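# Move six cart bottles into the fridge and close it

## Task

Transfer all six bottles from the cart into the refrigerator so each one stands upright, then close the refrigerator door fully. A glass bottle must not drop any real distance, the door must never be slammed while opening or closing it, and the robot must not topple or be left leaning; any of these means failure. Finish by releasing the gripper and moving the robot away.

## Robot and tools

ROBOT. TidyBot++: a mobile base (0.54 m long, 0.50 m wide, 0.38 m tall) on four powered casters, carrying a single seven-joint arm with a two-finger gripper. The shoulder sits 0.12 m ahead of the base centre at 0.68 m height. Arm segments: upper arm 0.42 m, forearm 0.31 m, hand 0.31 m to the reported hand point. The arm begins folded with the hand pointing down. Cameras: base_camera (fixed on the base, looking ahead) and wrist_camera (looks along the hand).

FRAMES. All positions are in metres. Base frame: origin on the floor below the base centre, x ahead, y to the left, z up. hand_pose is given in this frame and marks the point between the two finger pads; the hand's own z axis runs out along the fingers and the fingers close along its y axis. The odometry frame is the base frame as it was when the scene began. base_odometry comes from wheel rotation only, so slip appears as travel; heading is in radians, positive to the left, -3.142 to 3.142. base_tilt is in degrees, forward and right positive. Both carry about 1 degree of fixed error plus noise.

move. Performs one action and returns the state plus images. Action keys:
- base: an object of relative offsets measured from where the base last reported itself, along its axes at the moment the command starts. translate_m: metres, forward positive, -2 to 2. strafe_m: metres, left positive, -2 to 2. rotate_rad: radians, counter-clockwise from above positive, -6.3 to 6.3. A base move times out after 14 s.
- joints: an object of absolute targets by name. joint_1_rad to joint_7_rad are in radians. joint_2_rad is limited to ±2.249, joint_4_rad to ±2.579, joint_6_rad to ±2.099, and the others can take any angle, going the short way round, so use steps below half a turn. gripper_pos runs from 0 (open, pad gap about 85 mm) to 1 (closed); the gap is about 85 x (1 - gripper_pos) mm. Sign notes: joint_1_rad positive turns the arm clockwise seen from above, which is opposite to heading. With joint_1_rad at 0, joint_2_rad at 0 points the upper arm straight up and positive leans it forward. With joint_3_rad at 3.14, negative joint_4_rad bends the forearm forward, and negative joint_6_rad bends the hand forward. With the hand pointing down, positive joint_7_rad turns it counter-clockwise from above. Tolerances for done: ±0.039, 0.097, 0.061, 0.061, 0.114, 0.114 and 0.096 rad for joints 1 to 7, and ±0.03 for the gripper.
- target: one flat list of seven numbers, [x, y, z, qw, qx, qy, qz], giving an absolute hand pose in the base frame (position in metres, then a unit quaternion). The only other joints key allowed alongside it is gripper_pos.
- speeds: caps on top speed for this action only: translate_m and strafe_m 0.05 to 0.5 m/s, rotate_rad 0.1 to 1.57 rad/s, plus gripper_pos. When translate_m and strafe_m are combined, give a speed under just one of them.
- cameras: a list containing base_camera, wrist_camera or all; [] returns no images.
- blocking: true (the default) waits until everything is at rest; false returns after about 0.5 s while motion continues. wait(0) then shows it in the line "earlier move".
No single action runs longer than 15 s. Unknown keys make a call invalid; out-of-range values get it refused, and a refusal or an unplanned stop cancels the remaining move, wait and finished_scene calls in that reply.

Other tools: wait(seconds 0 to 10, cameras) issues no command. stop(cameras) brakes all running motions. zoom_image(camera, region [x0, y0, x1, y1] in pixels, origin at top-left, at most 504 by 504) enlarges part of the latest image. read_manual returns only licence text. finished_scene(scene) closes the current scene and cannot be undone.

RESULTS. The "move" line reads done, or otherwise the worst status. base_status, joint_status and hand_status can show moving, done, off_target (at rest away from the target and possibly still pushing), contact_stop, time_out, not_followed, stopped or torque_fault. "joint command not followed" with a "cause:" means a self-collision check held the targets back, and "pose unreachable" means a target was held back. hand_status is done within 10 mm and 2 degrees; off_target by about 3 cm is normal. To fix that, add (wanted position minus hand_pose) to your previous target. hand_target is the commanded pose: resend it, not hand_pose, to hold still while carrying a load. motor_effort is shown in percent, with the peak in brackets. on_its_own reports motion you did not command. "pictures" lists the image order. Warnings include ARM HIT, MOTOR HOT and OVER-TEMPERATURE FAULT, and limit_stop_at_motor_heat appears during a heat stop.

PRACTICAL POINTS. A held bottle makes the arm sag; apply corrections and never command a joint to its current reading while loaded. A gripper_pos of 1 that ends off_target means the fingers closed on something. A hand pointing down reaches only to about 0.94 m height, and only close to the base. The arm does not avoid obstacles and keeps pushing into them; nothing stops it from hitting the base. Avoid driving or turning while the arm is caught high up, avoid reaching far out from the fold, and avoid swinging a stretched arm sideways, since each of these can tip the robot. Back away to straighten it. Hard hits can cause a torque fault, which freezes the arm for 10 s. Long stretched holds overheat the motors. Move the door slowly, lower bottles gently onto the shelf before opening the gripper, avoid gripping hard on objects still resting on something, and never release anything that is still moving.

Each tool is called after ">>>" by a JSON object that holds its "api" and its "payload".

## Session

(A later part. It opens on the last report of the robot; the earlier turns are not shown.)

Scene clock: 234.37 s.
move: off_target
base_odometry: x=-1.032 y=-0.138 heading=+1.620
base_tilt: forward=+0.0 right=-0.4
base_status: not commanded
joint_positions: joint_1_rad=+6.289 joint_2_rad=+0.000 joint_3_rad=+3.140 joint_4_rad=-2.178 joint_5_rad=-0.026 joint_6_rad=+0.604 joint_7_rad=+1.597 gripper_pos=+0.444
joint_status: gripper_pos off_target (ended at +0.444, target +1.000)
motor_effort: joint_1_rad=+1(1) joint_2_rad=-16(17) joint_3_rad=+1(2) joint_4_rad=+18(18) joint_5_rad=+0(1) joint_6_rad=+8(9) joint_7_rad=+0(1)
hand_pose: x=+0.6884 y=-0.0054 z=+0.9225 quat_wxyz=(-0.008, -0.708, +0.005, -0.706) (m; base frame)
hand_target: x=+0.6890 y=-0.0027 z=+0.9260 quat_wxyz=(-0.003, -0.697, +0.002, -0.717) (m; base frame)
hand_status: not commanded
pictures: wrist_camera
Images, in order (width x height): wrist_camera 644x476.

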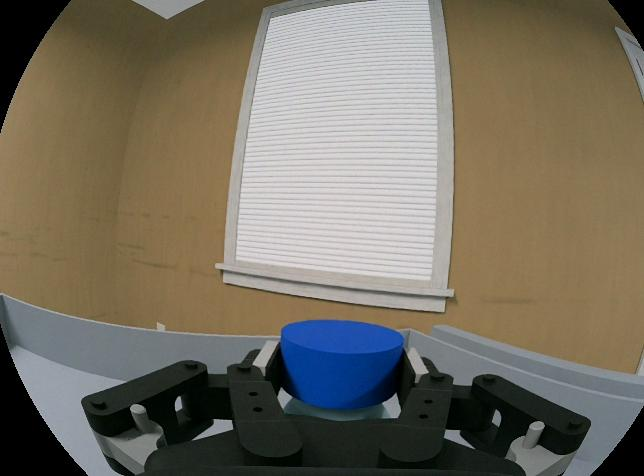

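>>> {"api": "move", "payload": {"joints": {"joint_2_rad": -0.16, "joint_4_rad": -1.72, "joint_6_rad": 0.01}, "cameras": ["wrist_camera"]}}

>>> {"api": "move", "payload": {"base": {"translate_m": -0.35}, "speeds": {"translate_m": 0.4}, "cameras": []}}

>>> {"api": "move", "payload": {"base": {"translate_m": -0.266, "strafe_m": -0.273, "rotate_rad": -3.52}, "speeds": {"translate_m": 0.35, "rotate_rad": 1.2}}}

>>> {"api": "zoom_image", "payload": {"camera": "wrist_camera", "region": [220, 200, 470, 400]}}

Scene clock: 236.83 s.
move: done
base_odometry: x=-1.032 y=-0.138 heading=+1.620
base_tilt: forward=+0.0 right=-0.4
base_status: not commanded
joint_positions: joint_1_rad=+6.289 joint_2_rad=-0.136 joint_3_rad=+3.140 joint_4_rad=-1.777 joint_5_rad=-0.026 joint_6_rad=+0.049 joint_7_rad=+1.597 gripper_pos=+0.444
joint_status: all done
motor_effort: joint_1_rad=+0(1) joint_2_rad=-18(24) joint_3_rad=+0(2) joint_4_rad=+25(26) joint_5_rad=+0(1) joint_6_rad=+13(15) joint_7_rad=+0(1)
hand_pose: x=+0.6868 y=-0.0012 z=+1.0698 quat_wxyz=(-0.002, -0.715, +0.002, -0.699) (m; base frame)
hand_target: x=+0.6775 y=-0.0026 z=+1.1070 quat_wxyz=(-0.003, -0.700, +0.002, -0.714) (m; base frame)
hand_status: not commanded
pictures: wrist_camera
Images, in order (width x height): wrist_camera 644x476.

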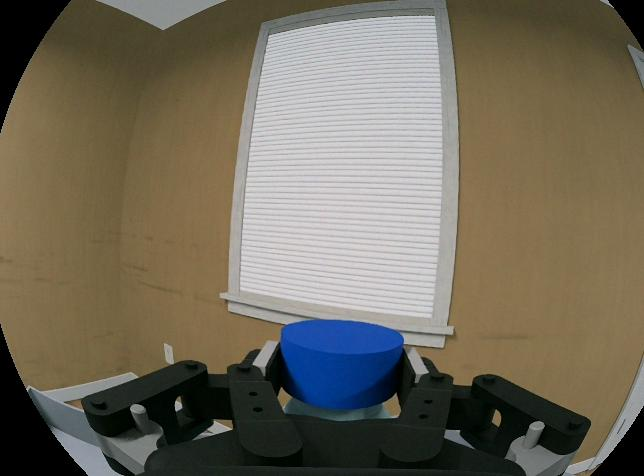

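Scene clock: 238.90 s.
move: done
base_odometry: x=-1.015 y=-0.487 heading=+1.621
base_tilt: forward=+0.0 right=-0.4
base_status: done
joint_positions: joint_1_rad=+6.289 joint_2_rad=-0.144 joint_3_rad=+3.140 joint_4_rad=-1.777 joint_5_rad=-0.026 joint_6_rad=+0.043 joint_7_rad=+1.597 gripper_pos=+0.444
joint_status: not commanded
motor_effort: joint_1_rad=+0(1) joint_2_rad=-19(23) joint_3_rad=+2(3) joint_4_rad=+25(26) joint_5_rad=+0(1) joint_6_rad=+13(13) joint_7_rad=+0(1)
hand_pose: x=+0.6834 y=-0.0011 z=+1.0730 quat_wxyz=(-0.002, -0.714, +0.002, -0.700) (m; base frame)
hand_target: x=+0.6775 y=-0.0026 z=+1.1070 quat_wxyz=(-0.003, -0.700, +0.002, -0.714) (m; base frame)
hand_status: not commanded
pictures: none
No camera images: "cameras" was empty.

Scene clock: 242.93 s.
move: done
base_odometry: x=-0.729 y=-0.739 heading=-1.898
base_tilt: forward=+0.0 right=-0.4
base_status: done
joint_positions: joint_1_rad=+6.294 joint_2_rad=-0.143 joint_3_rad=+3.140 joint_4_rad=-1.777 joint_5_rad=-0.026 joint_6_rad=+0.042 joint_7_rad=+1.597 gripper_pos=+0.444
joint_status: not commanded
motor_effort: joint_1_rad=+0(4) joint_2_rad=-19(22) joint_3_rad=+1(6) joint_4_rad=+25(25) joint_5_rad=+0(1) joint_6_rad=+13(13) joint_7_rad=+0(1)
hand_pose: x=+0.6839 y=-0.0039 z=+1.0720 quat_wxyz=(-0.004, -0.714, +0.004, -0.700) (m; base frame)
hand_target: x=+0.6775 y=-0.0026 z=+1.1070 quat_wxyz=(-0.003, -0.700, +0.002, -0.714) (m; base frame)
hand_status: not commanded
pictures: base_camera, wrist_camera
Images, in order (width x height): base_camera 644x364, wrist_camera 644x476.

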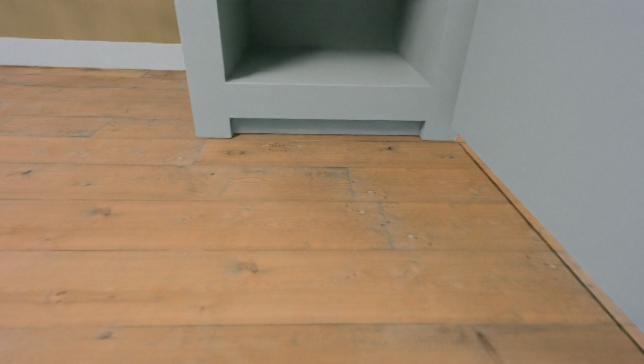

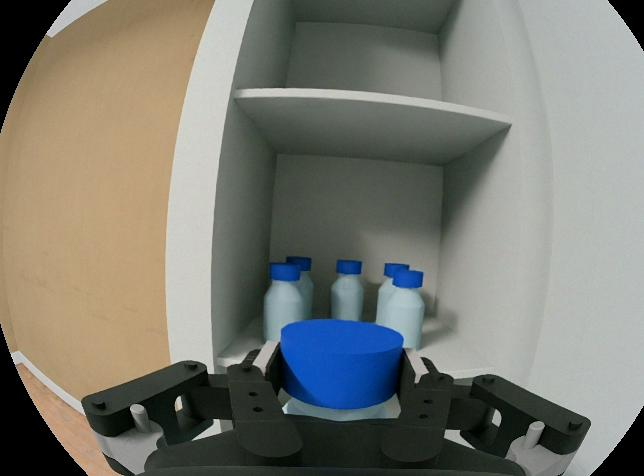

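Scaled by 2.016.

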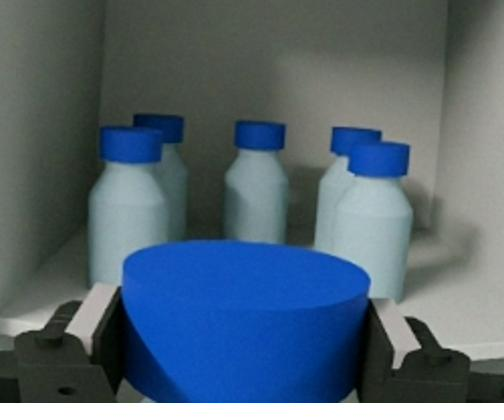

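>>> {"api": "move", "payload": {"base": {"translate_m": 0.3, "strafe_m": -0.01}, "speeds": {"translate_m": 0.3}, "cameras": ["wrist_camera"]}}

>>> {"api": "zoom_image", "payload": {"camera": "wrist_camera", "region": [220, 200, 470, 400]}}

Scene clock: 245.20 s.
move: done
base_odometry: x=-0.835 y=-1.020 heading=-1.900
base_tilt: forward=+0.0 right=-0.4
base_status: done
joint_positions: joint_1_rad=+6.294 joint_2_rad=-0.143 joint_3_rad=+3.140 joint_4_rad=-1.777 joint_5_rad=-0.026 joint_6_rad=+0.041 joint_7_rad=+1.597 gripper_pos=+0.444
joint_status: not commanded
motor_effort: joint_1_rad=+0(1) joint_2_rad=-18(21) joint_3_rad=+1(2) joint_4_rad=+25(26) joint_5_rad=+0(1) joint_6_rad=+13(13) joint_7_rad=+0(1)
hand_pose: x=+0.6840 y=-0.0039 z=+1.0716 quat_wxyz=(-0.003, -0.715, +0.004, -0.699) (m; base frame)
hand_target: x=+0.6775 y=-0.0026 z=+1.1070 quat_wxyz=(-0.003, -0.700, +0.002, -0.714) (m; base frame)
hand_status: not commanded
pictures: wrist_camera
Images, in order (width x height): wrist_camera 644x476.

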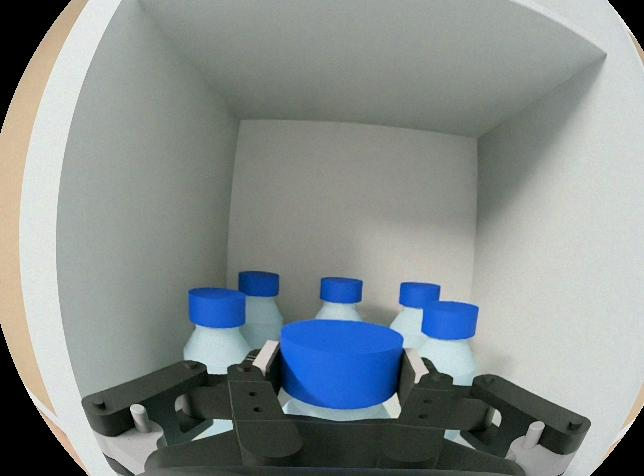

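Scaled by 2.016.

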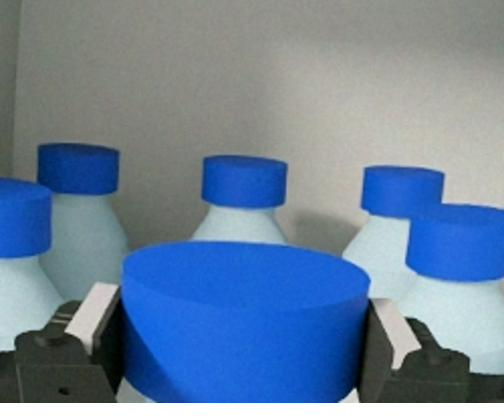

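>>> {"api": "move", "payload": {"base": {"translate_m": 0.165, "strafe_m": 0.006}, "speeds": {"translate_m": 0.15}, "cameras": ["wrist_camera"]}}

Scene clock: 247.17 s.
move: done
base_odometry: x=-0.883 y=-1.179 heading=-1.900
base_tilt: forward=+0.0 right=-0.4
base_status: done
joint_positions: joint_1_rad=+6.294 joint_2_rad=-0.143 joint_3_rad=+3.140 joint_4_rad=-1.777 joint_5_rad=-0.026 joint_6_rad=+0.041 joint_7_rad=+1.597 gripper_pos=+0.444
joint_status: not commanded
motor_effort: joint_1_rad=+0(1) joint_2_rad=-18(22) joint_3_rad=+1(2) joint_4_rad=+25(26) joint_5_rad=+0(1) joint_6_rad=+13(13) joint_7_rad=+0(1)
hand_pose: x=+0.6840 y=-0.0039 z=+1.0715 quat_wxyz=(-0.003, -0.715, +0.004, -0.699) (m; base frame)
hand_target: x=+0.6775 y=-0.0026 z=+1.1070 quat_wxyz=(-0.003, -0.700, +0.002, -0.714) (m; base frame)
hand_status: not commanded
pictures: wrist_camera
Images, in order (width x height): wrist_camera 644x476.

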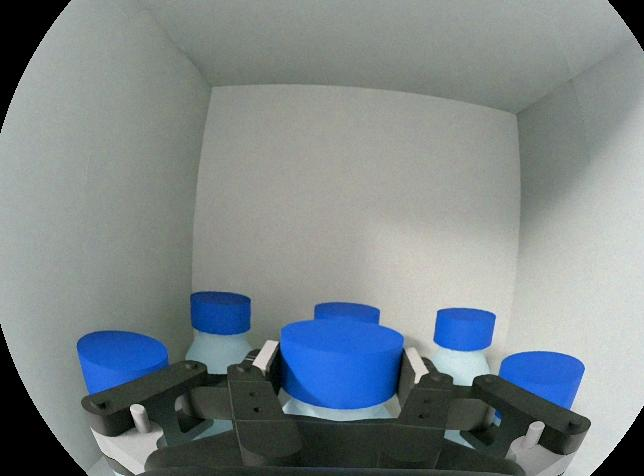

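>>> {"api": "move", "payload": {"joints": {"joint_2_rad": -0.15, "joint_4_rad": -1.84, "joint_6_rad": 0.2}, "cameras": []}}

>>> {"api": "move", "payload": {"joints": {"joint_4_rad": -1.88, "joint_6_rad": 0.24}, "cameras": ["wrist_camera"]}}

>>> {"api": "move", "payload": {"joints": {"joint_4_rad": -1.9, "joint_6_rad": 0.25}, "cameras": ["wrist_camera"]}}

Scene clock: 248.33 s.
move: done
base_odometry: x=-0.883 y=-1.178 heading=-1.900
base_tilt: forward=+0.0 right=-0.4
base_status: not commanded
joint_positions: joint_1_rad=+6.294 joint_2_rad=-0.143 joint_3_rad=+3.140 joint_4_rad=-1.849 joint_5_rad=-0.026 joint_6_rad=+0.126 joint_7_rad=+1.597 gripper_pos=+0.444
joint_status: all done
motor_effort: joint_1_rad=+0(1) joint_2_rad=-18(19) joint_3_rad=+1(2) joint_4_rad=+24(26) joint_5_rad=+0(1) joint_6_rad=+12(13) joint_7_rad=+0(1)
hand_pose: x=+0.6819 y=-0.0046 z=+1.0529 quat_wxyz=(-0.004, -0.710, +0.004, -0.704) (m; base frame)
hand_target: x=+0.6785 y=-0.0026 z=+1.0856 quat_wxyz=(-0.003, -0.678, +0.002, -0.735) (m; base frame)
hand_status: not commanded
pictures: none
No camera images: "cameras" was empty.

Scene clock: 249.00 s.
move: done
base_odometry: x=-0.883 y=-1.178 heading=-1.900
base_tilt: forward=+0.0 right=-0.4
base_status: not commanded
joint_positions: joint_1_rad=+6.293 joint_2_rad=-0.143 joint_3_rad=+3.140 joint_4_rad=-1.874 joint_5_rad=-0.026 joint_6_rad=+0.175 joint_7_rad=+1.597 gripper_pos=+0.444
joint_status: all done
motor_effort: joint_1_rad=+1(2) joint_2_rad=-15(18) joint_3_rad=+2(2) joint_4_rad=+21(25) joint_5_rad=+1(1) joint_6_rad=+10(12) joint_7_rad=+0(0)
hand_pose: x=+0.6806 y=-0.0048 z=+1.0524 quat_wxyz=(-0.005, -0.702, +0.004, -0.712) (m; base frame)
hand_target: x=+0.6768 y=-0.0026 z=+1.0731 quat_wxyz=(-0.003, -0.678, +0.002, -0.735) (m; base frame)
hand_status: not commanded
pictures: wrist_camera
Images, in order (width x height): wrist_camera 644x476.

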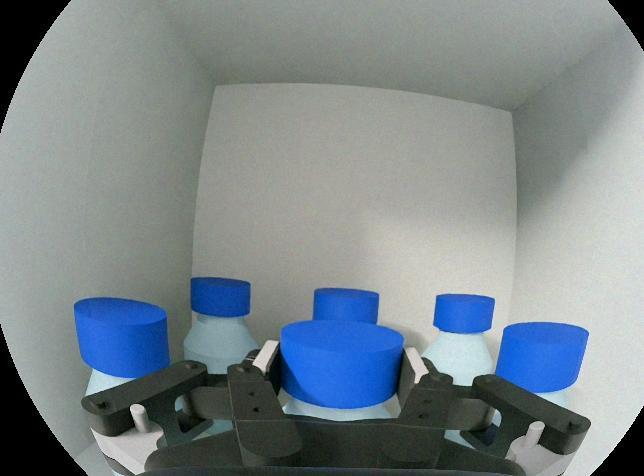

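Scene clock: 249.57 s.
move: done
base_odometry: x=-0.883 y=-1.178 heading=-1.900
base_tilt: forward=+0.0 right=-0.4
base_status: not commanded
joint_positions: joint_1_rad=+6.293 joint_2_rad=-0.144 joint_3_rad=+3.140 joint_4_rad=-1.885 joint_5_rad=-0.026 joint_6_rad=+0.193 joint_7_rad=+1.597 gripper_pos=+0.444
joint_status: all done
motor_effort: joint_1_rad=+1(2) joint_2_rad=-14(15) joint_3_rad=+2(3) joint_4_rad=+20(22) joint_5_rad=+1(1) joint_6_rad=+9(11) joint_7_rad=+0(1)
hand_pose: x=+0.6796 y=-0.0049 z=+1.0524 quat_wxyz=(-0.005, -0.699, +0.005, -0.715) (m; base frame)
hand_target: x=+0.6760 y=-0.0026 z=+1.0638 quat_wxyz=(-0.003, -0.682, +0.002, -0.732) (m; base frame)
hand_status: not commanded
pictures: wrist_camera
Images, in order (width x height): wrist_camera 644x476.

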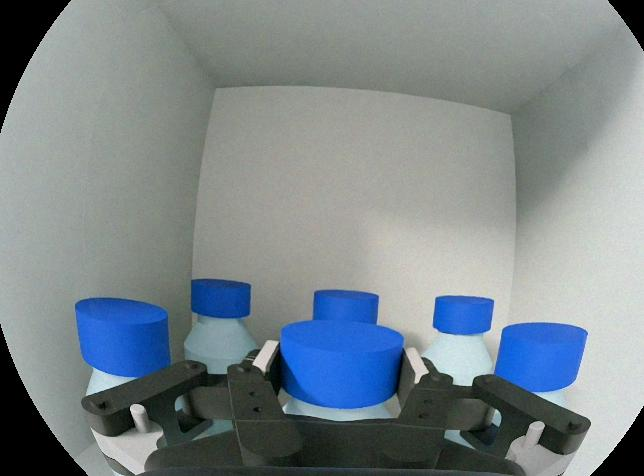

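>>> {"api": "move", "payload": {"joints": {"gripper_pos": 0.2}, "cameras": ["wrist_camera"]}}

>>> {"api": "move", "payload": {"base": {"translate_m": -0.45}, "speeds": {"translate_m": 0.3}}}

Scene clock: 250.90 s.
move: done
base_odometry: x=-0.883 y=-1.178 heading=-1.900
base_tilt: forward=+0.0 right=-0.4
base_status: not commanded
joint_positions: joint_1_rad=+6.293 joint_2_rad=-0.144 joint_3_rad=+3.140 joint_4_rad=-1.885 joint_5_rad=-0.026 joint_6_rad=+0.195 joint_7_rad=+1.597 gripper_pos=+0.200
joint_status: all done
motor_effort: joint_1_rad=+0(2) joint_2_rad=-14(14) joint_3_rad=+1(4) joint_4_rad=+20(21) joint_5_rad=+0(1) joint_6_rad=+9(9) joint_7_rad=+0(1)
hand_pose: x=+0.6796 y=-0.0049 z=+1.0529 quat_wxyz=(-0.005, -0.698, +0.005, -0.716) (m; base frame)
hand_target: x=+0.6760 y=-0.0026 z=+1.0638 quat_wxyz=(-0.003, -0.682, +0.002, -0.732) (m; base frame)
hand_status: not commanded
pictures: wrist_camera
Images, in order (width x height): wrist_camera 644x476.

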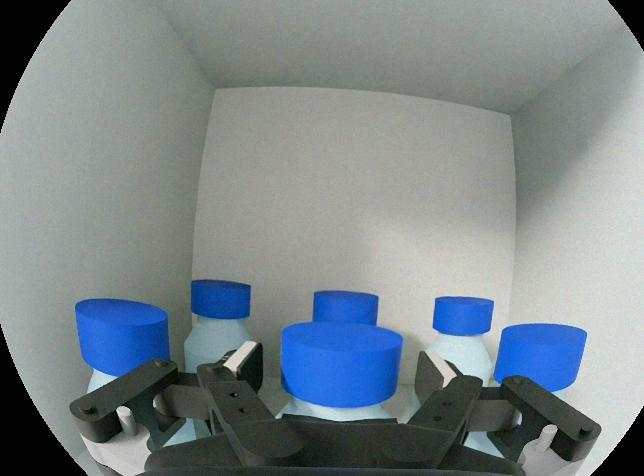

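Scene clock: 253.40 s.
move: done
base_odometry: x=-0.737 y=-0.753 heading=-1.900
base_tilt: forward=+0.0 right=-0.4
base_status: done
joint_positions: joint_1_rad=+6.293 joint_2_rad=-0.154 joint_3_rad=+3.140 joint_4_rad=-1.886 joint_5_rad=-0.026 joint_6_rad=+0.196 joint_7_rad=+1.597 gripper_pos=+0.200
joint_status: not commanded
motor_effort: joint_1_rad=+0(2) joint_2_rad=-14(17) joint_3_rad=+1(3) joint_4_rad=+20(21) joint_5_rad=+0(1) joint_6_rad=+9(9) joint_7_rad=+0(1)
hand_pose: x=+0.6756 y=-0.0046 z=+1.0580 quat_wxyz=(-0.005, -0.695, +0.004, -0.719) (m; base frame)
hand_target: x=+0.6760 y=-0.0026 z=+1.0638 quat_wxyz=(-0.003, -0.682, +0.002, -0.732) (m; base frame)
hand_status: not commanded
pictures: base_camera, wrist_camera
Images, in order (width x height): base_camera 644x364, wrist_camera 644x476.

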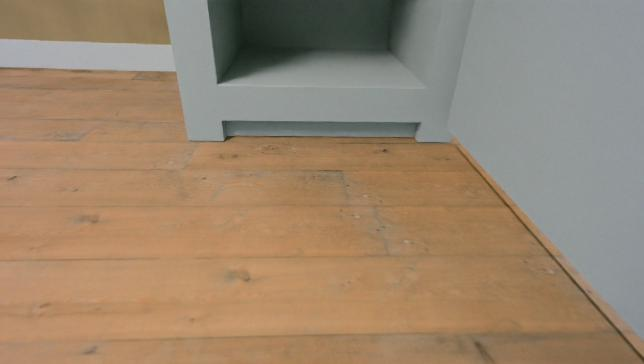

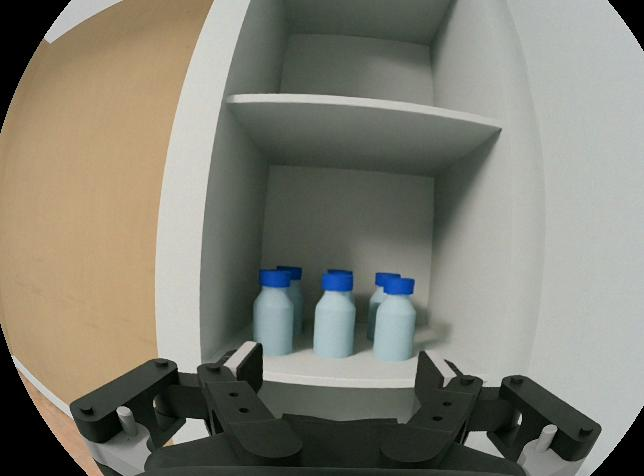

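>>> {"api": "move", "payload": {"base": {"translate_m": -0.34}, "joints": {"joint_2_rad": -0.3, "joint_4_rad": -2.25, "joint_6_rad": 0.3, "gripper_pos": 1}, "cameras": ["wrist_camera"]}}

>>> {"api": "move", "payload": {"base": {"strafe_m": -0.55}}}

Scene clock: 256.37 s.
move: done
base_odometry: x=-0.627 y=-0.431 heading=-1.900
base_tilt: forward=+0.0 right=-0.4
base_status: done
joint_positions: joint_1_rad=+6.293 joint_2_rad=-0.303 joint_3_rad=+3.140 joint_4_rad=-2.237 joint_5_rad=-0.026 joint_6_rad=+0.241 joint_7_rad=+1.597 gripper_pos=+0.999
joint_status: all done
motor_effort: joint_1_rad=+0(1) joint_2_rad=-9(17) joint_3_rad=+0(2) joint_4_rad=+19(21) joint_5_rad=+0(1) joint_6_rad=+9(10) joint_7_rad=+0(1)
hand_pose: x=+0.5963 y=-0.0043 z=+0.9336 quat_wxyz=(-0.005, -0.749, +0.005, -0.662) (m; base frame)
hand_target: x=+0.5970 y=-0.0020 z=+0.9428 quat_wxyz=(-0.002, -0.735, +0.003, -0.679) (m; base frame)
hand_status: not commanded
pictures: wrist_camera
Images, in order (width x height): wrist_camera 644x476.

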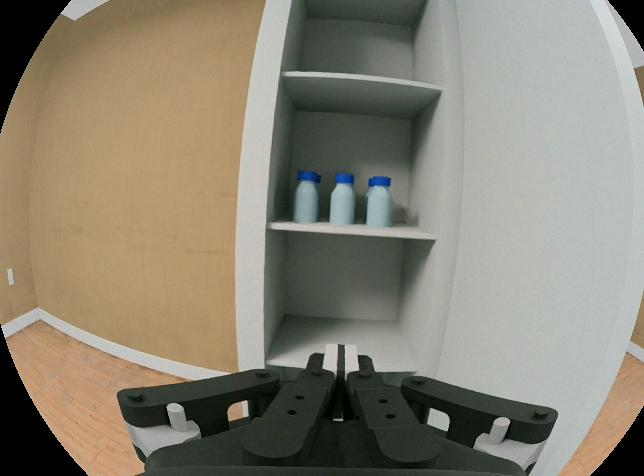

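Scene clock: 258.77 s.
move: done
base_odometry: x=-1.147 y=-0.253 heading=-1.901
base_tilt: forward=+0.0 right=-0.4
base_status: done
joint_positions: joint_1_rad=+6.292 joint_2_rad=-0.303 joint_3_rad=+3.140 joint_4_rad=-2.237 joint_5_rad=-0.026 joint_6_rad=+0.242 joint_7_rad=+1.597 gripper_pos=+0.999
joint_status: not commanded
motor_effort: joint_1_rad=+0(1) joint_2_rad=-8(9) joint_3_rad=+1(3) joint_4_rad=+19(20) joint_5_rad=+0(1) joint_6_rad=+9(9) joint_7_rad=+0(1)
hand_pose: x=+0.5963 y=-0.0044 z=+0.9340 quat_wxyz=(-0.005, -0.749, +0.005, -0.663) (m; base frame)
hand_target: x=+0.5970 y=-0.0020 z=+0.9428 quat_wxyz=(-0.002, -0.735, +0.003, -0.679) (m; base frame)
hand_status: not commanded
pictures: base_camera, wrist_camera
Images, in order (width x height): base_camera 644x364, wrist_camera 644x476.

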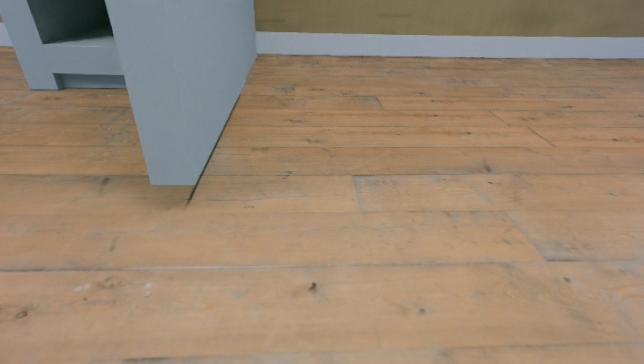

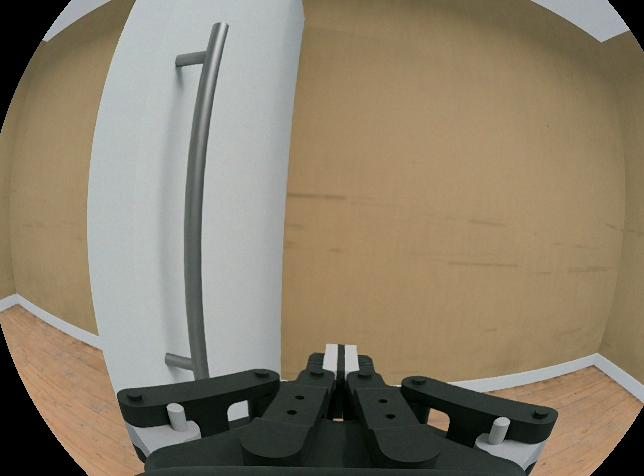

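>>> {"api": "move", "payload": {"base": {"translate_m": 0.676, "strafe_m": -0.581}, "speeds": {"translate_m": 0.4}, "cameras": []}}

>>> {"api": "move", "payload": {"base": {"rotate_rad": 1.134}}}

Scene clock: 264.23 s.
move: done
base_odometry: x=-1.916 y=-0.704 heading=-1.901
base_tilt: forward=+0.0 right=-0.4
base_status: done
joint_positions: joint_1_rad=+6.292 joint_2_rad=-0.304 joint_3_rad=+3.140 joint_4_rad=-2.237 joint_5_rad=-0.026 joint_6_rad=+0.244 joint_7_rad=+1.597 gripper_pos=+0.999
joint_status: not commanded
motor_effort: joint_1_rad=+0(1) joint_2_rad=-9(11) joint_3_rad=+1(3) joint_4_rad=+19(20) joint_5_rad=+1(1) joint_6_rad=+8(9) joint_7_rad=+0(1)
hand_pose: x=+0.5961 y=-0.0045 z=+0.9345 quat_wxyz=(-0.005, -0.748, +0.005, -0.664) (m; base frame)
hand_target: x=+0.5970 y=-0.0020 z=+0.9428 quat_wxyz=(-0.002, -0.735, +0.003, -0.679) (m; base frame)
hand_status: not commanded
pictures: none
No camera images: "cameras" was empty.

Scene clock: 266.27 s.
move: done
base_odometry: x=-1.916 y=-0.704 heading=-0.768
base_tilt: forward=+0.0 right=-0.4
base_status: done
joint_positions: joint_1_rad=+6.290 joint_2_rad=-0.304 joint_3_rad=+3.140 joint_4_rad=-2.237 joint_5_rad=-0.026 joint_6_rad=+0.244 joint_7_rad=+1.597 gripper_pos=+0.999
joint_status: not commanded
motor_effort: joint_1_rad=+0(2) joint_2_rad=-9(10) joint_3_rad=+1(3) joint_4_rad=+19(20) joint_5_rad=+0(1) joint_6_rad=+9(9) joint_7_rad=+0(1)
hand_pose: x=+0.5962 y=-0.0030 z=+0.9347 quat_wxyz=(-0.004, -0.748, +0.004, -0.664) (m; base frame)
hand_target: x=+0.5970 y=-0.0020 z=+0.9428 quat_wxyz=(-0.002, -0.735, +0.003, -0.679) (m; base frame)
hand_status: not commanded
pictures: base_camera, wrist_camera
Images, in order (width x height): base_camera 644x364, wrist_camera 644x476.

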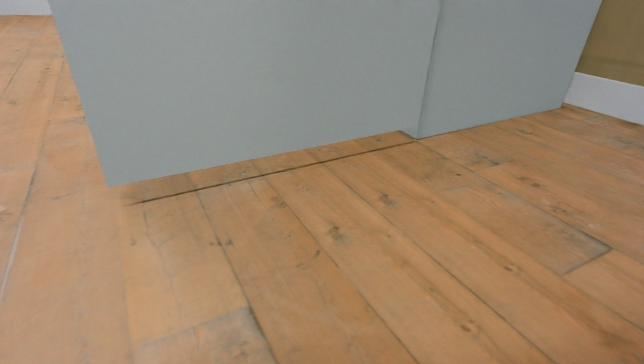

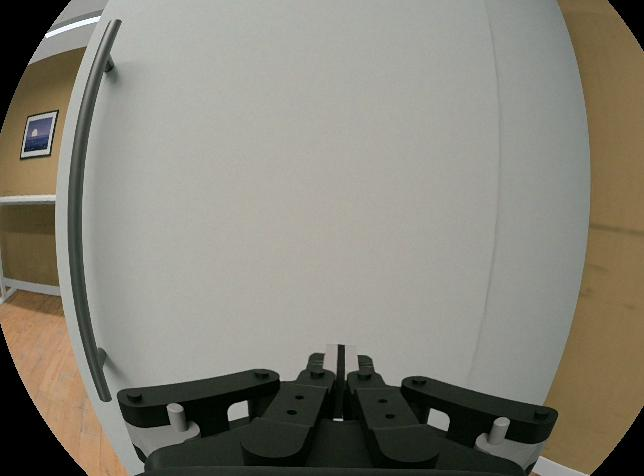

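>>> {"api": "move", "payload": {"base": {"translate_m": 0.1, "strafe_m": 0.062}, "joints": {"joint_2_rad": -0.15, "joint_4_rad": -1.9, "joint_6_rad": 0.25}, "speeds": {"translate_m": 0.3}}}

Scene clock: 268.77 s.
move: done
base_odometry: x=-1.801 y=-0.729 heading=-0.767
base_tilt: forward=+0.0 right=-0.4
base_status: done
joint_positions: joint_1_rad=+6.290 joint_2_rad=-0.171 joint_3_rad=+3.140 joint_4_rad=-1.931 joint_5_rad=-0.026 joint_6_rad=+0.244 joint_7_rad=+1.597 gripper_pos=+0.999
joint_status: all done
motor_effort: joint_1_rad=+1(1) joint_2_rad=-13(15) joint_3_rad=+1(3) joint_4_rad=+20(21) joint_5_rad=+0(1) joint_6_rad=+9(10) joint_7_rad=+0(1)
hand_pose: x=+0.6671 y=-0.0033 z=+1.0539 quat_wxyz=(-0.004, -0.688, +0.004, -0.726) (m; base frame)
hand_target: x=+0.6760 y=-0.0026 z=+1.0638 quat_wxyz=(-0.003, -0.682, +0.002, -0.732) (m; base frame)
hand_status: not commanded
pictures: base_camera, wrist_camera
Images, in order (width x height): base_camera 644x364, wrist_camera 644x476.

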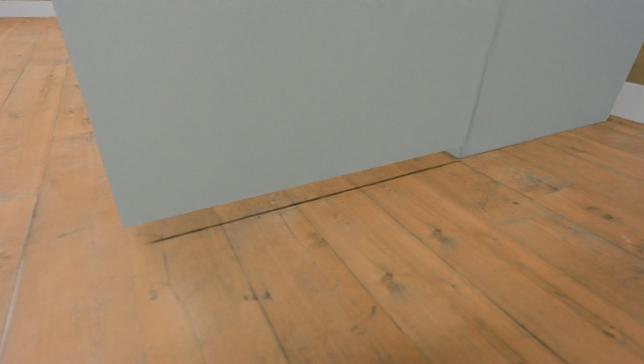

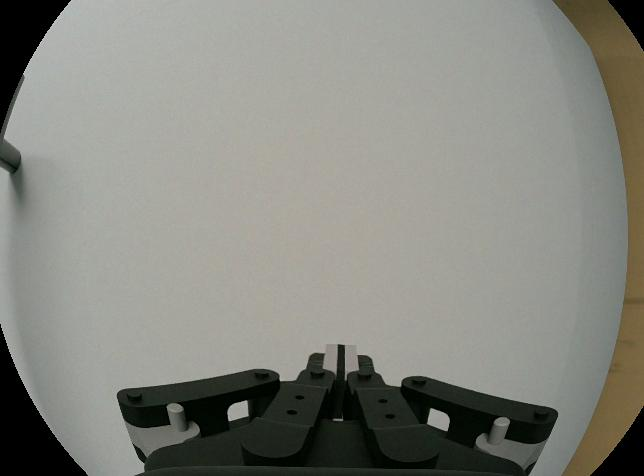

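>>> {"api": "move", "payload": {"base": {"translate_m": 0.098}, "speeds": {"translate_m": 0.1}, "cameras": []}}

>>> {"api": "move", "payload": {"base": {"translate_m": 0.099, "strafe_m": 0.109, "rotate_rad": -0.122}, "speeds": {"translate_m": 0.1, "rotate_rad": 0.1}}}

Scene clock: 270.77 s.
move: done
base_odometry: x=-1.730 y=-0.796 heading=-0.767
base_tilt: forward=+0.0 right=-0.4
base_status: done
joint_positions: joint_1_rad=+6.298 joint_2_rad=-0.153 joint_3_rad=+3.153 joint_4_rad=-1.919 joint_5_rad=-0.026 joint_6_rad=+0.244 joint_7_rad=+1.597 gripper_pos=+0.999
joint_status: not commanded
motor_effort: joint_1_rad=+0(5) joint_2_rad=-14(17) joint_3_rad=+2(5) joint_4_rad=+20(26) joint_5_rad=+0(2) joint_6_rad=+8(10) joint_7_rad=+0(1)
hand_pose: x=+0.6742 y=-0.0157 z=+1.0515 quat_wxyz=(-0.011, -0.690, +0.012, -0.724) (m; base frame)
hand_target: x=+0.6760 y=-0.0026 z=+1.0638 quat_wxyz=(-0.003, -0.682, +0.002, -0.732) (m; base frame)
hand_status: not commanded
pictures: none
No camera images: "cameras" was empty.

Scene clock: 272.80 s.
move: done
base_odometry: x=-1.583 y=-0.787 heading=-0.890
base_tilt: forward=+0.0 right=-0.4
base_status: done
joint_positions: joint_1_rad=+6.296 joint_2_rad=-0.153 joint_3_rad=+3.153 joint_4_rad=-1.919 joint_5_rad=-0.026 joint_6_rad=+0.244 joint_7_rad=+1.597 gripper_pos=+0.999
joint_status: not commanded
motor_effort: joint_1_rad=+0(2) joint_2_rad=-14(15) joint_3_rad=+1(2) joint_4_rad=+21(21) joint_5_rad=+0(1) joint_6_rad=+9(9) joint_7_rad=+0(1)
hand_pose: x=+0.6741 y=-0.0143 z=+1.0517 quat_wxyz=(-0.010, -0.690, +0.011, -0.724) (m; base frame)
hand_target: x=+0.6760 y=-0.0026 z=+1.0638 quat_wxyz=(-0.003, -0.682, +0.002, -0.732) (m; base frame)
hand_status: not commanded
pictures: base_camera, wrist_camera
Images, in order (width x height): base_camera 644x364, wrist_camera 644x476.

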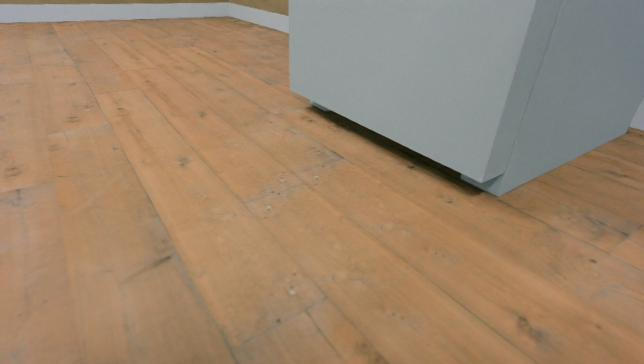

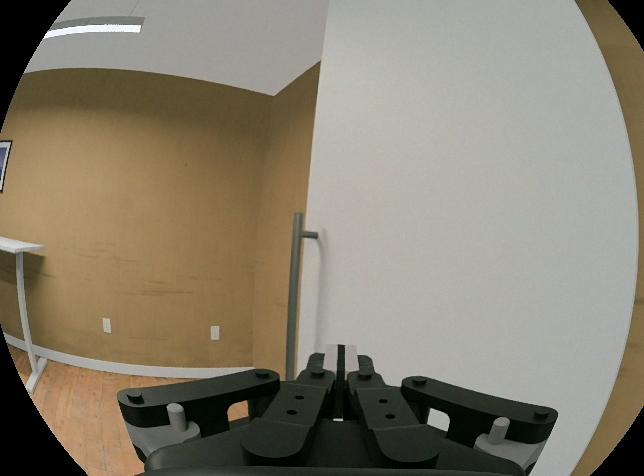

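>>> {"api": "zoom_image", "payload": {"camera": "base_camera", "region": [270, 0, 644, 220]}}

Scaled by 1.348.

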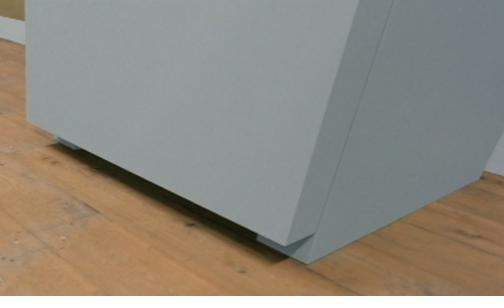

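>>> {"api": "move", "payload": {"base": {"translate_m": 0.042, "strafe_m": 0.498}, "joints": {"joint_2_rad": -0.3, "joint_4_rad": -2.25, "joint_6_rad": 0.3}, "cameras": []}}

>>> {"api": "move", "payload": {"base": {"translate_m": 0.9, "strafe_m": 0.445, "rotate_rad": -1.45}}}

Scene clock: 275.57 s.
move: done
base_odometry: x=-1.170 y=-0.506 heading=-0.890
base_tilt: forward=+0.0 right=-0.4
base_status: done
joint_positions: joint_1_rad=+6.294 joint_2_rad=-0.287 joint_3_rad=+3.148 joint_4_rad=-2.235 joint_5_rad=-0.026 joint_6_rad=+0.244 joint_7_rad=+1.597 gripper_pos=+0.999
joint_status: all done
motor_effort: joint_1_rad=+0(2) joint_2_rad=-9(14) joint_3_rad=+2(4) joint_4_rad=+18(21) joint_5_rad=+1(1) joint_6_rad=+9(10) joint_7_rad=+0(1)
hand_pose: x=+0.6007 y=-0.0089 z=+0.9283 quat_wxyz=(-0.007, -0.752, +0.009, -0.659) (m; base frame)
hand_target: x=+0.5970 y=-0.0020 z=+0.9428 quat_wxyz=(-0.002, -0.735, +0.003, -0.679) (m; base frame)
hand_status: not commanded
pictures: none
No camera images: "cameras" was empty.

Scene clock: 279.20 s.
move: done
base_odometry: x=-0.257 y=-0.925 heading=-2.341
base_tilt: forward=+0.0 right=-0.4
base_status: done
joint_positions: joint_1_rad=+6.293 joint_2_rad=-0.297 joint_3_rad=+3.146 joint_4_rad=-2.236 joint_5_rad=-0.026 joint_6_rad=+0.245 joint_7_rad=+1.597 gripper_pos=+0.999
joint_status: not commanded
motor_effort: joint_1_rad=+0(2) joint_2_rad=-9(10) joint_3_rad=+1(3) joint_4_rad=+19(20) joint_5_rad=+0(1) joint_6_rad=+8(9) joint_7_rad=+0(1)
hand_pose: x=+0.5980 y=-0.0075 z=+0.9328 quat_wxyz=(-0.007, -0.749, +0.007, -0.662) (m; base frame)
hand_target: x=+0.5970 y=-0.0020 z=+0.9428 quat_wxyz=(-0.002, -0.735, +0.003, -0.679) (m; base frame)
hand_status: not commanded
pictures: base_camera, wrist_camera
Images, in order (width x height): base_camera 644x364, wrist_camera 644x476.

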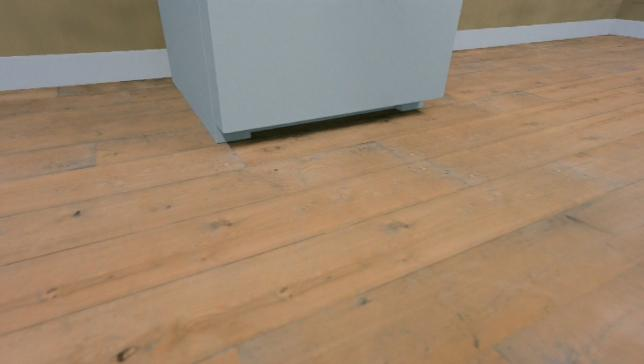

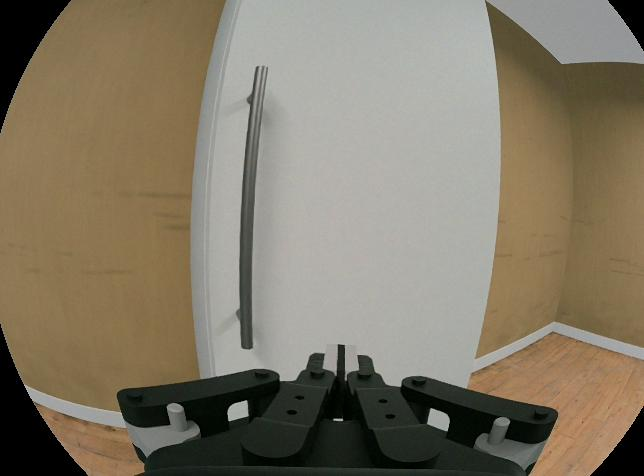

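>>> {"api": "zoom_image", "payload": {"camera": "base_camera", "region": [150, 0, 260, 160]}}

>>> {"api": "zoom_image", "payload": {"camera": "wrist_camera", "region": [180, 150, 420, 400]}}

>>> {"api": "move", "payload": {}}

Scaled by 3.150.

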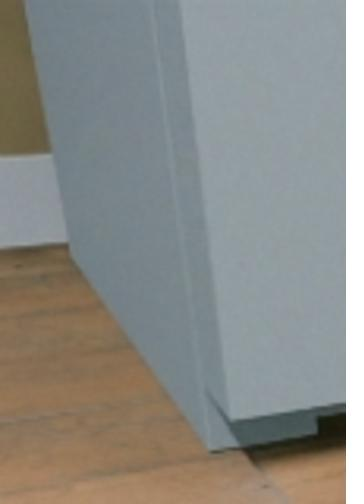

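Scaled by 2.016.

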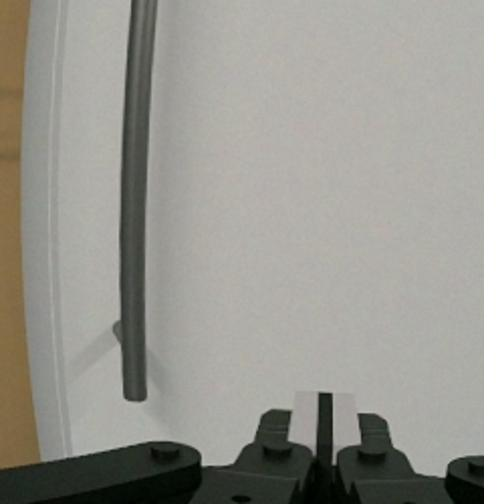

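Scene clock: 279.97 s.
base_odometry: x=-0.257 y=-0.925 heading=-2.341
base_tilt: forward=+0.0 right=-0.4
base_status: done
joint_positions: joint_1_rad=+6.293 joint_2_rad=-0.297 joint_3_rad=+3.146 joint_4_rad=-2.236 joint_5_rad=-0.026 joint_6_rad=+0.245 joint_7_rad=+1.597 gripper_pos=+0.999
joint_status: not commanded
motor_effort: joint_1_rad=+0(2) joint_2_rad=-8(10) joint_3_rad=+2(3) joint_4_rad=+19(20) joint_5_rad=+0(1) joint_6_rad=+9(9) joint_7_rad=+0(1)
hand_pose: x=+0.5980 y=-0.0075 z=+0.9328 quat_wxyz=(-0.007, -0.749, +0.007, -0.662) (m; base frame)
hand_target: x=+0.5970 y=-0.0020 z=+0.9428 quat_wxyz=(-0.002, -0.735, +0.003, -0.679) (m; base frame)
hand_status: not commanded
pictures: base_camera, wrist_camera
Images, in order (width x height): base_camera 644x364, wrist_camera 644x476.

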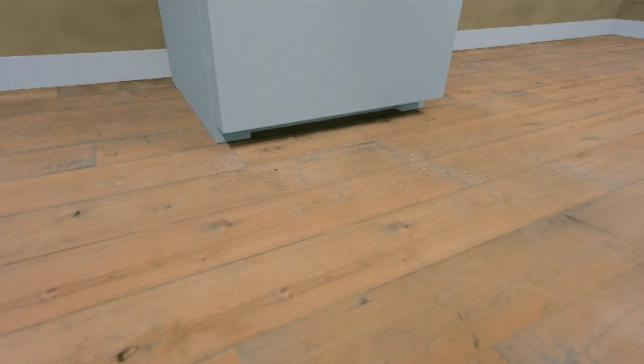

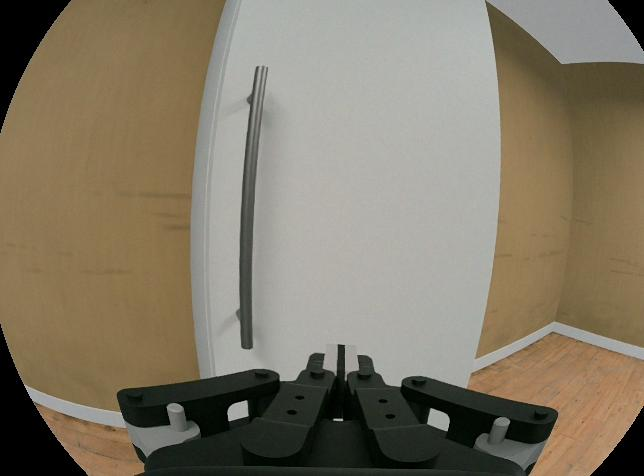

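>>> {"api": "move", "payload": {"base": {"rotate_rad":0.441}, "joints": {"joint_1_rad":0.007,"joint_2_rad":-0.15,"joint_4_rad":-1.9,"joint_6_rad":0.25,"joint_7_rad":1.571}}}

>>> {"api": "move", "payload": {"base": {"strafe_m":-0.44,"translate_m":0.18}, "speeds": {"translate_m":0.3}}}

Scene clock: 282.00 s.
move: done
base_odometry: x=-0.257 y=-0.925 heading=-1.901
base_tilt: forward=+0.0 right=-0.4
base_status: done
joint_positions: joint_1_rad=+6.289 joint_2_rad=-0.175 joint_3_rad=+3.144 joint_4_rad=-1.931 joint_5_rad=-0.026 joint_6_rad=+0.245 joint_7_rad=+1.597 gripper_pos=+0.999
joint_status: all done
motor_effort: joint_1_rad=+0(3) joint_2_rad=-13(14) joint_3_rad=+1(4) joint_4_rad=+20(21) joint_5_rad=+0(1) joint_6_rad=+9(10) joint_7_rad=+0(1)
hand_pose: x=+0.6653 y=-0.0052 z=+1.0571 quat_wxyz=(-0.005, -0.686, +0.005, -0.728) (m; base frame)
hand_target: x=+0.6760 y=-0.0026 z=+1.0638 quat_wxyz=(-0.003, -0.682, +0.002, -0.732) (m; base frame)
hand_status: not commanded
pictures: base_camera, wrist_camera
Images, in order (width x height): base_camera 644x364, wrist_camera 644x476.

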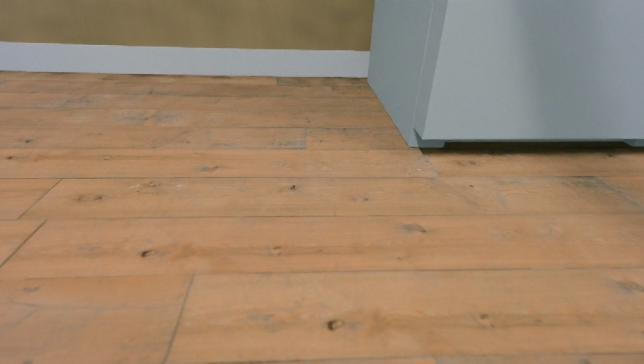

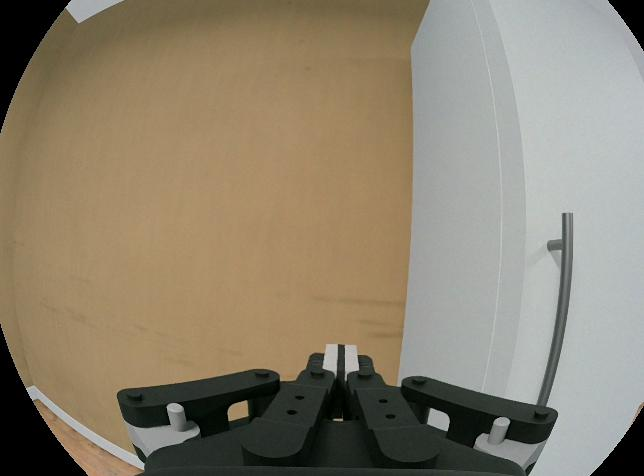

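Scene clock: 284.53 s.
move: done
base_odometry: x=-0.732 y=-0.953 heading=-1.899
base_tilt: forward=+0.0 right=-0.4
base_status: done
joint_positions: joint_1_rad=+6.289 joint_2_rad=-0.172 joint_3_rad=+3.144 joint_4_rad=-1.931 joint_5_rad=-0.026 joint_6_rad=+0.245 joint_7_rad=+1.597 gripper_pos=+0.999
joint_status: not commanded
motor_effort: joint_1_rad=+0(2) joint_2_rad=-13(15) joint_3_rad=+1(3) joint_4_rad=+20(21) joint_5_rad=+0(1) joint_6_rad=+8(9) joint_7_rad=+0(1)
hand_pose: x=+0.6668 y=-0.0053 z=+1.0551 quat_wxyz=(-0.005, -0.687, +0.005, -0.727) (m; base frame)
hand_target: x=+0.6760 y=-0.0026 z=+1.0638 quat_wxyz=(-0.003, -0.682, +0.002, -0.732) (m; base frame)
hand_status: not commanded
pictures: base_camera, wrist_camera
Images, in order (width x height): base_camera 644x364, wrist_camera 644x476.

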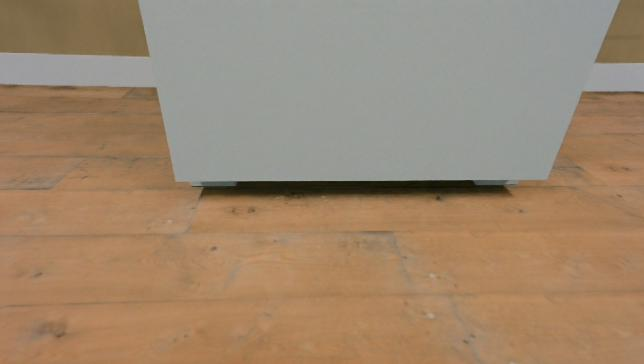

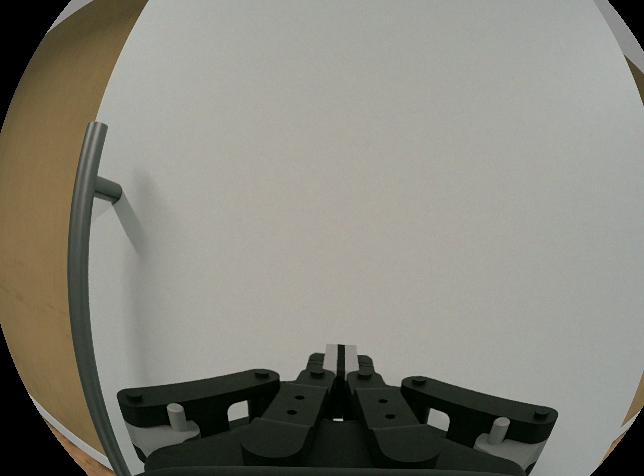

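>>> {"api": "move", "payload": {"base": {"translate_m":0.07}, "speeds": {"translate_m":0.05}}}

Scene clock: 286.60 s.
move: done
base_odometry: x=-0.755 y=-1.019 heading=-1.899
base_tilt: forward=-0.1 right=-0.4
base_status: done
joint_positions: joint_1_rad=+6.289 joint_2_rad=-0.242 joint_3_rad=+3.144 joint_4_rad=-1.983 joint_5_rad=-0.026 joint_6_rad=+0.240 joint_7_rad=+1.597 gripper_pos=+0.999
joint_status: not commanded
motor_effort: joint_1_rad=-1(2) joint_2_rad=+3(14) joint_3_rad=+1(3) joint_4_rad=+33(36) joint_5_rad=+0(1) joint_6_rad=+17(19) joint_7_rad=+0(1)
hand_pose: x=+0.6386 y=-0.0053 z=+1.0587 quat_wxyz=(-0.005, -0.682, +0.005, -0.731) (m; base frame)
hand_target: x=+0.6760 y=-0.0026 z=+1.0638 quat_wxyz=(-0.003, -0.682, +0.002, -0.732) (m; base frame)
hand_status: not commanded
pictures: base_camera, wrist_camera
Images, in order (width x height): base_camera 644x364, wrist_camera 644x476.

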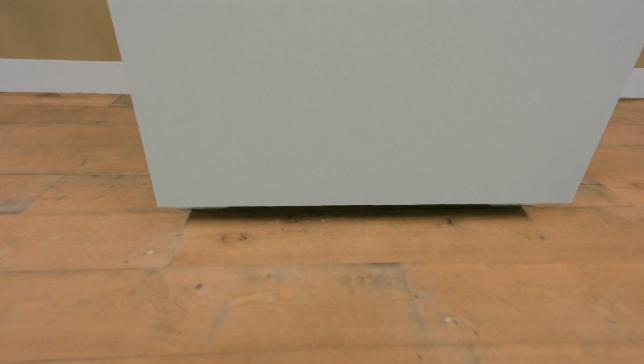

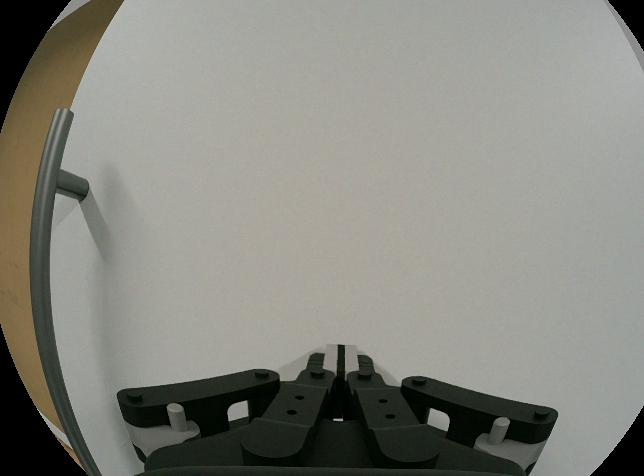

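Solid contact, door shut. Back off.

>>> {"api": "move", "payload": {"base": {"translate_m":-0.35}, "speeds": {"translate_m":0.3}}}

>>> {"api": "zoom_image", "payload": {"camera": "base_camera", "region": [100, 100, 600, 260]}}

Scene clock: 288.97 s.
move: done
base_odometry: x=-0.642 y=-0.688 heading=-1.899
base_tilt: forward=+0.0 right=-0.4
base_status: done
joint_positions: joint_1_rad=+6.290 joint_2_rad=-0.155 joint_3_rad=+3.144 joint_4_rad=-1.917 joint_5_rad=-0.026 joint_6_rad=+0.240 joint_7_rad=+1.597 gripper_pos=+0.999
joint_status: not commanded
motor_effort: joint_1_rad=+0(1) joint_2_rad=-14(18) joint_3_rad=+0(3) joint_4_rad=+20(31) joint_5_rad=+1(1) joint_6_rad=+8(15) joint_7_rad=+0(1)
hand_pose: x=+0.6735 y=-0.0056 z=+1.0529 quat_wxyz=(-0.005, -0.690, +0.005, -0.724) (m; base frame)
hand_target: x=+0.6760 y=-0.0026 z=+1.0638 quat_wxyz=(-0.003, -0.682, +0.002, -0.732) (m; base frame)
hand_status: not commanded
pictures: base_camera, wrist_camera
Images, in order (width x height): base_camera 644x364, wrist_camera 644x476.

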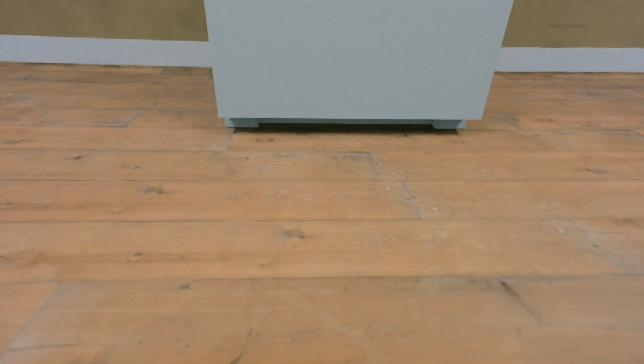

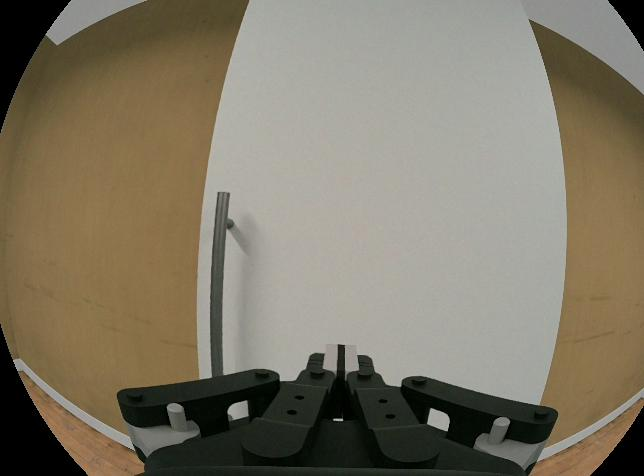

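Scaled by 1.008.

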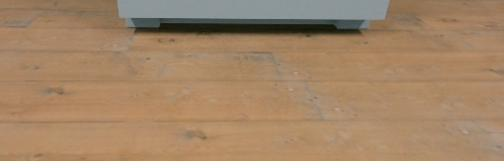

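>>> {"api": "finished_scene", "payload": {"scene": 1}}

The scene is finished: the task was done.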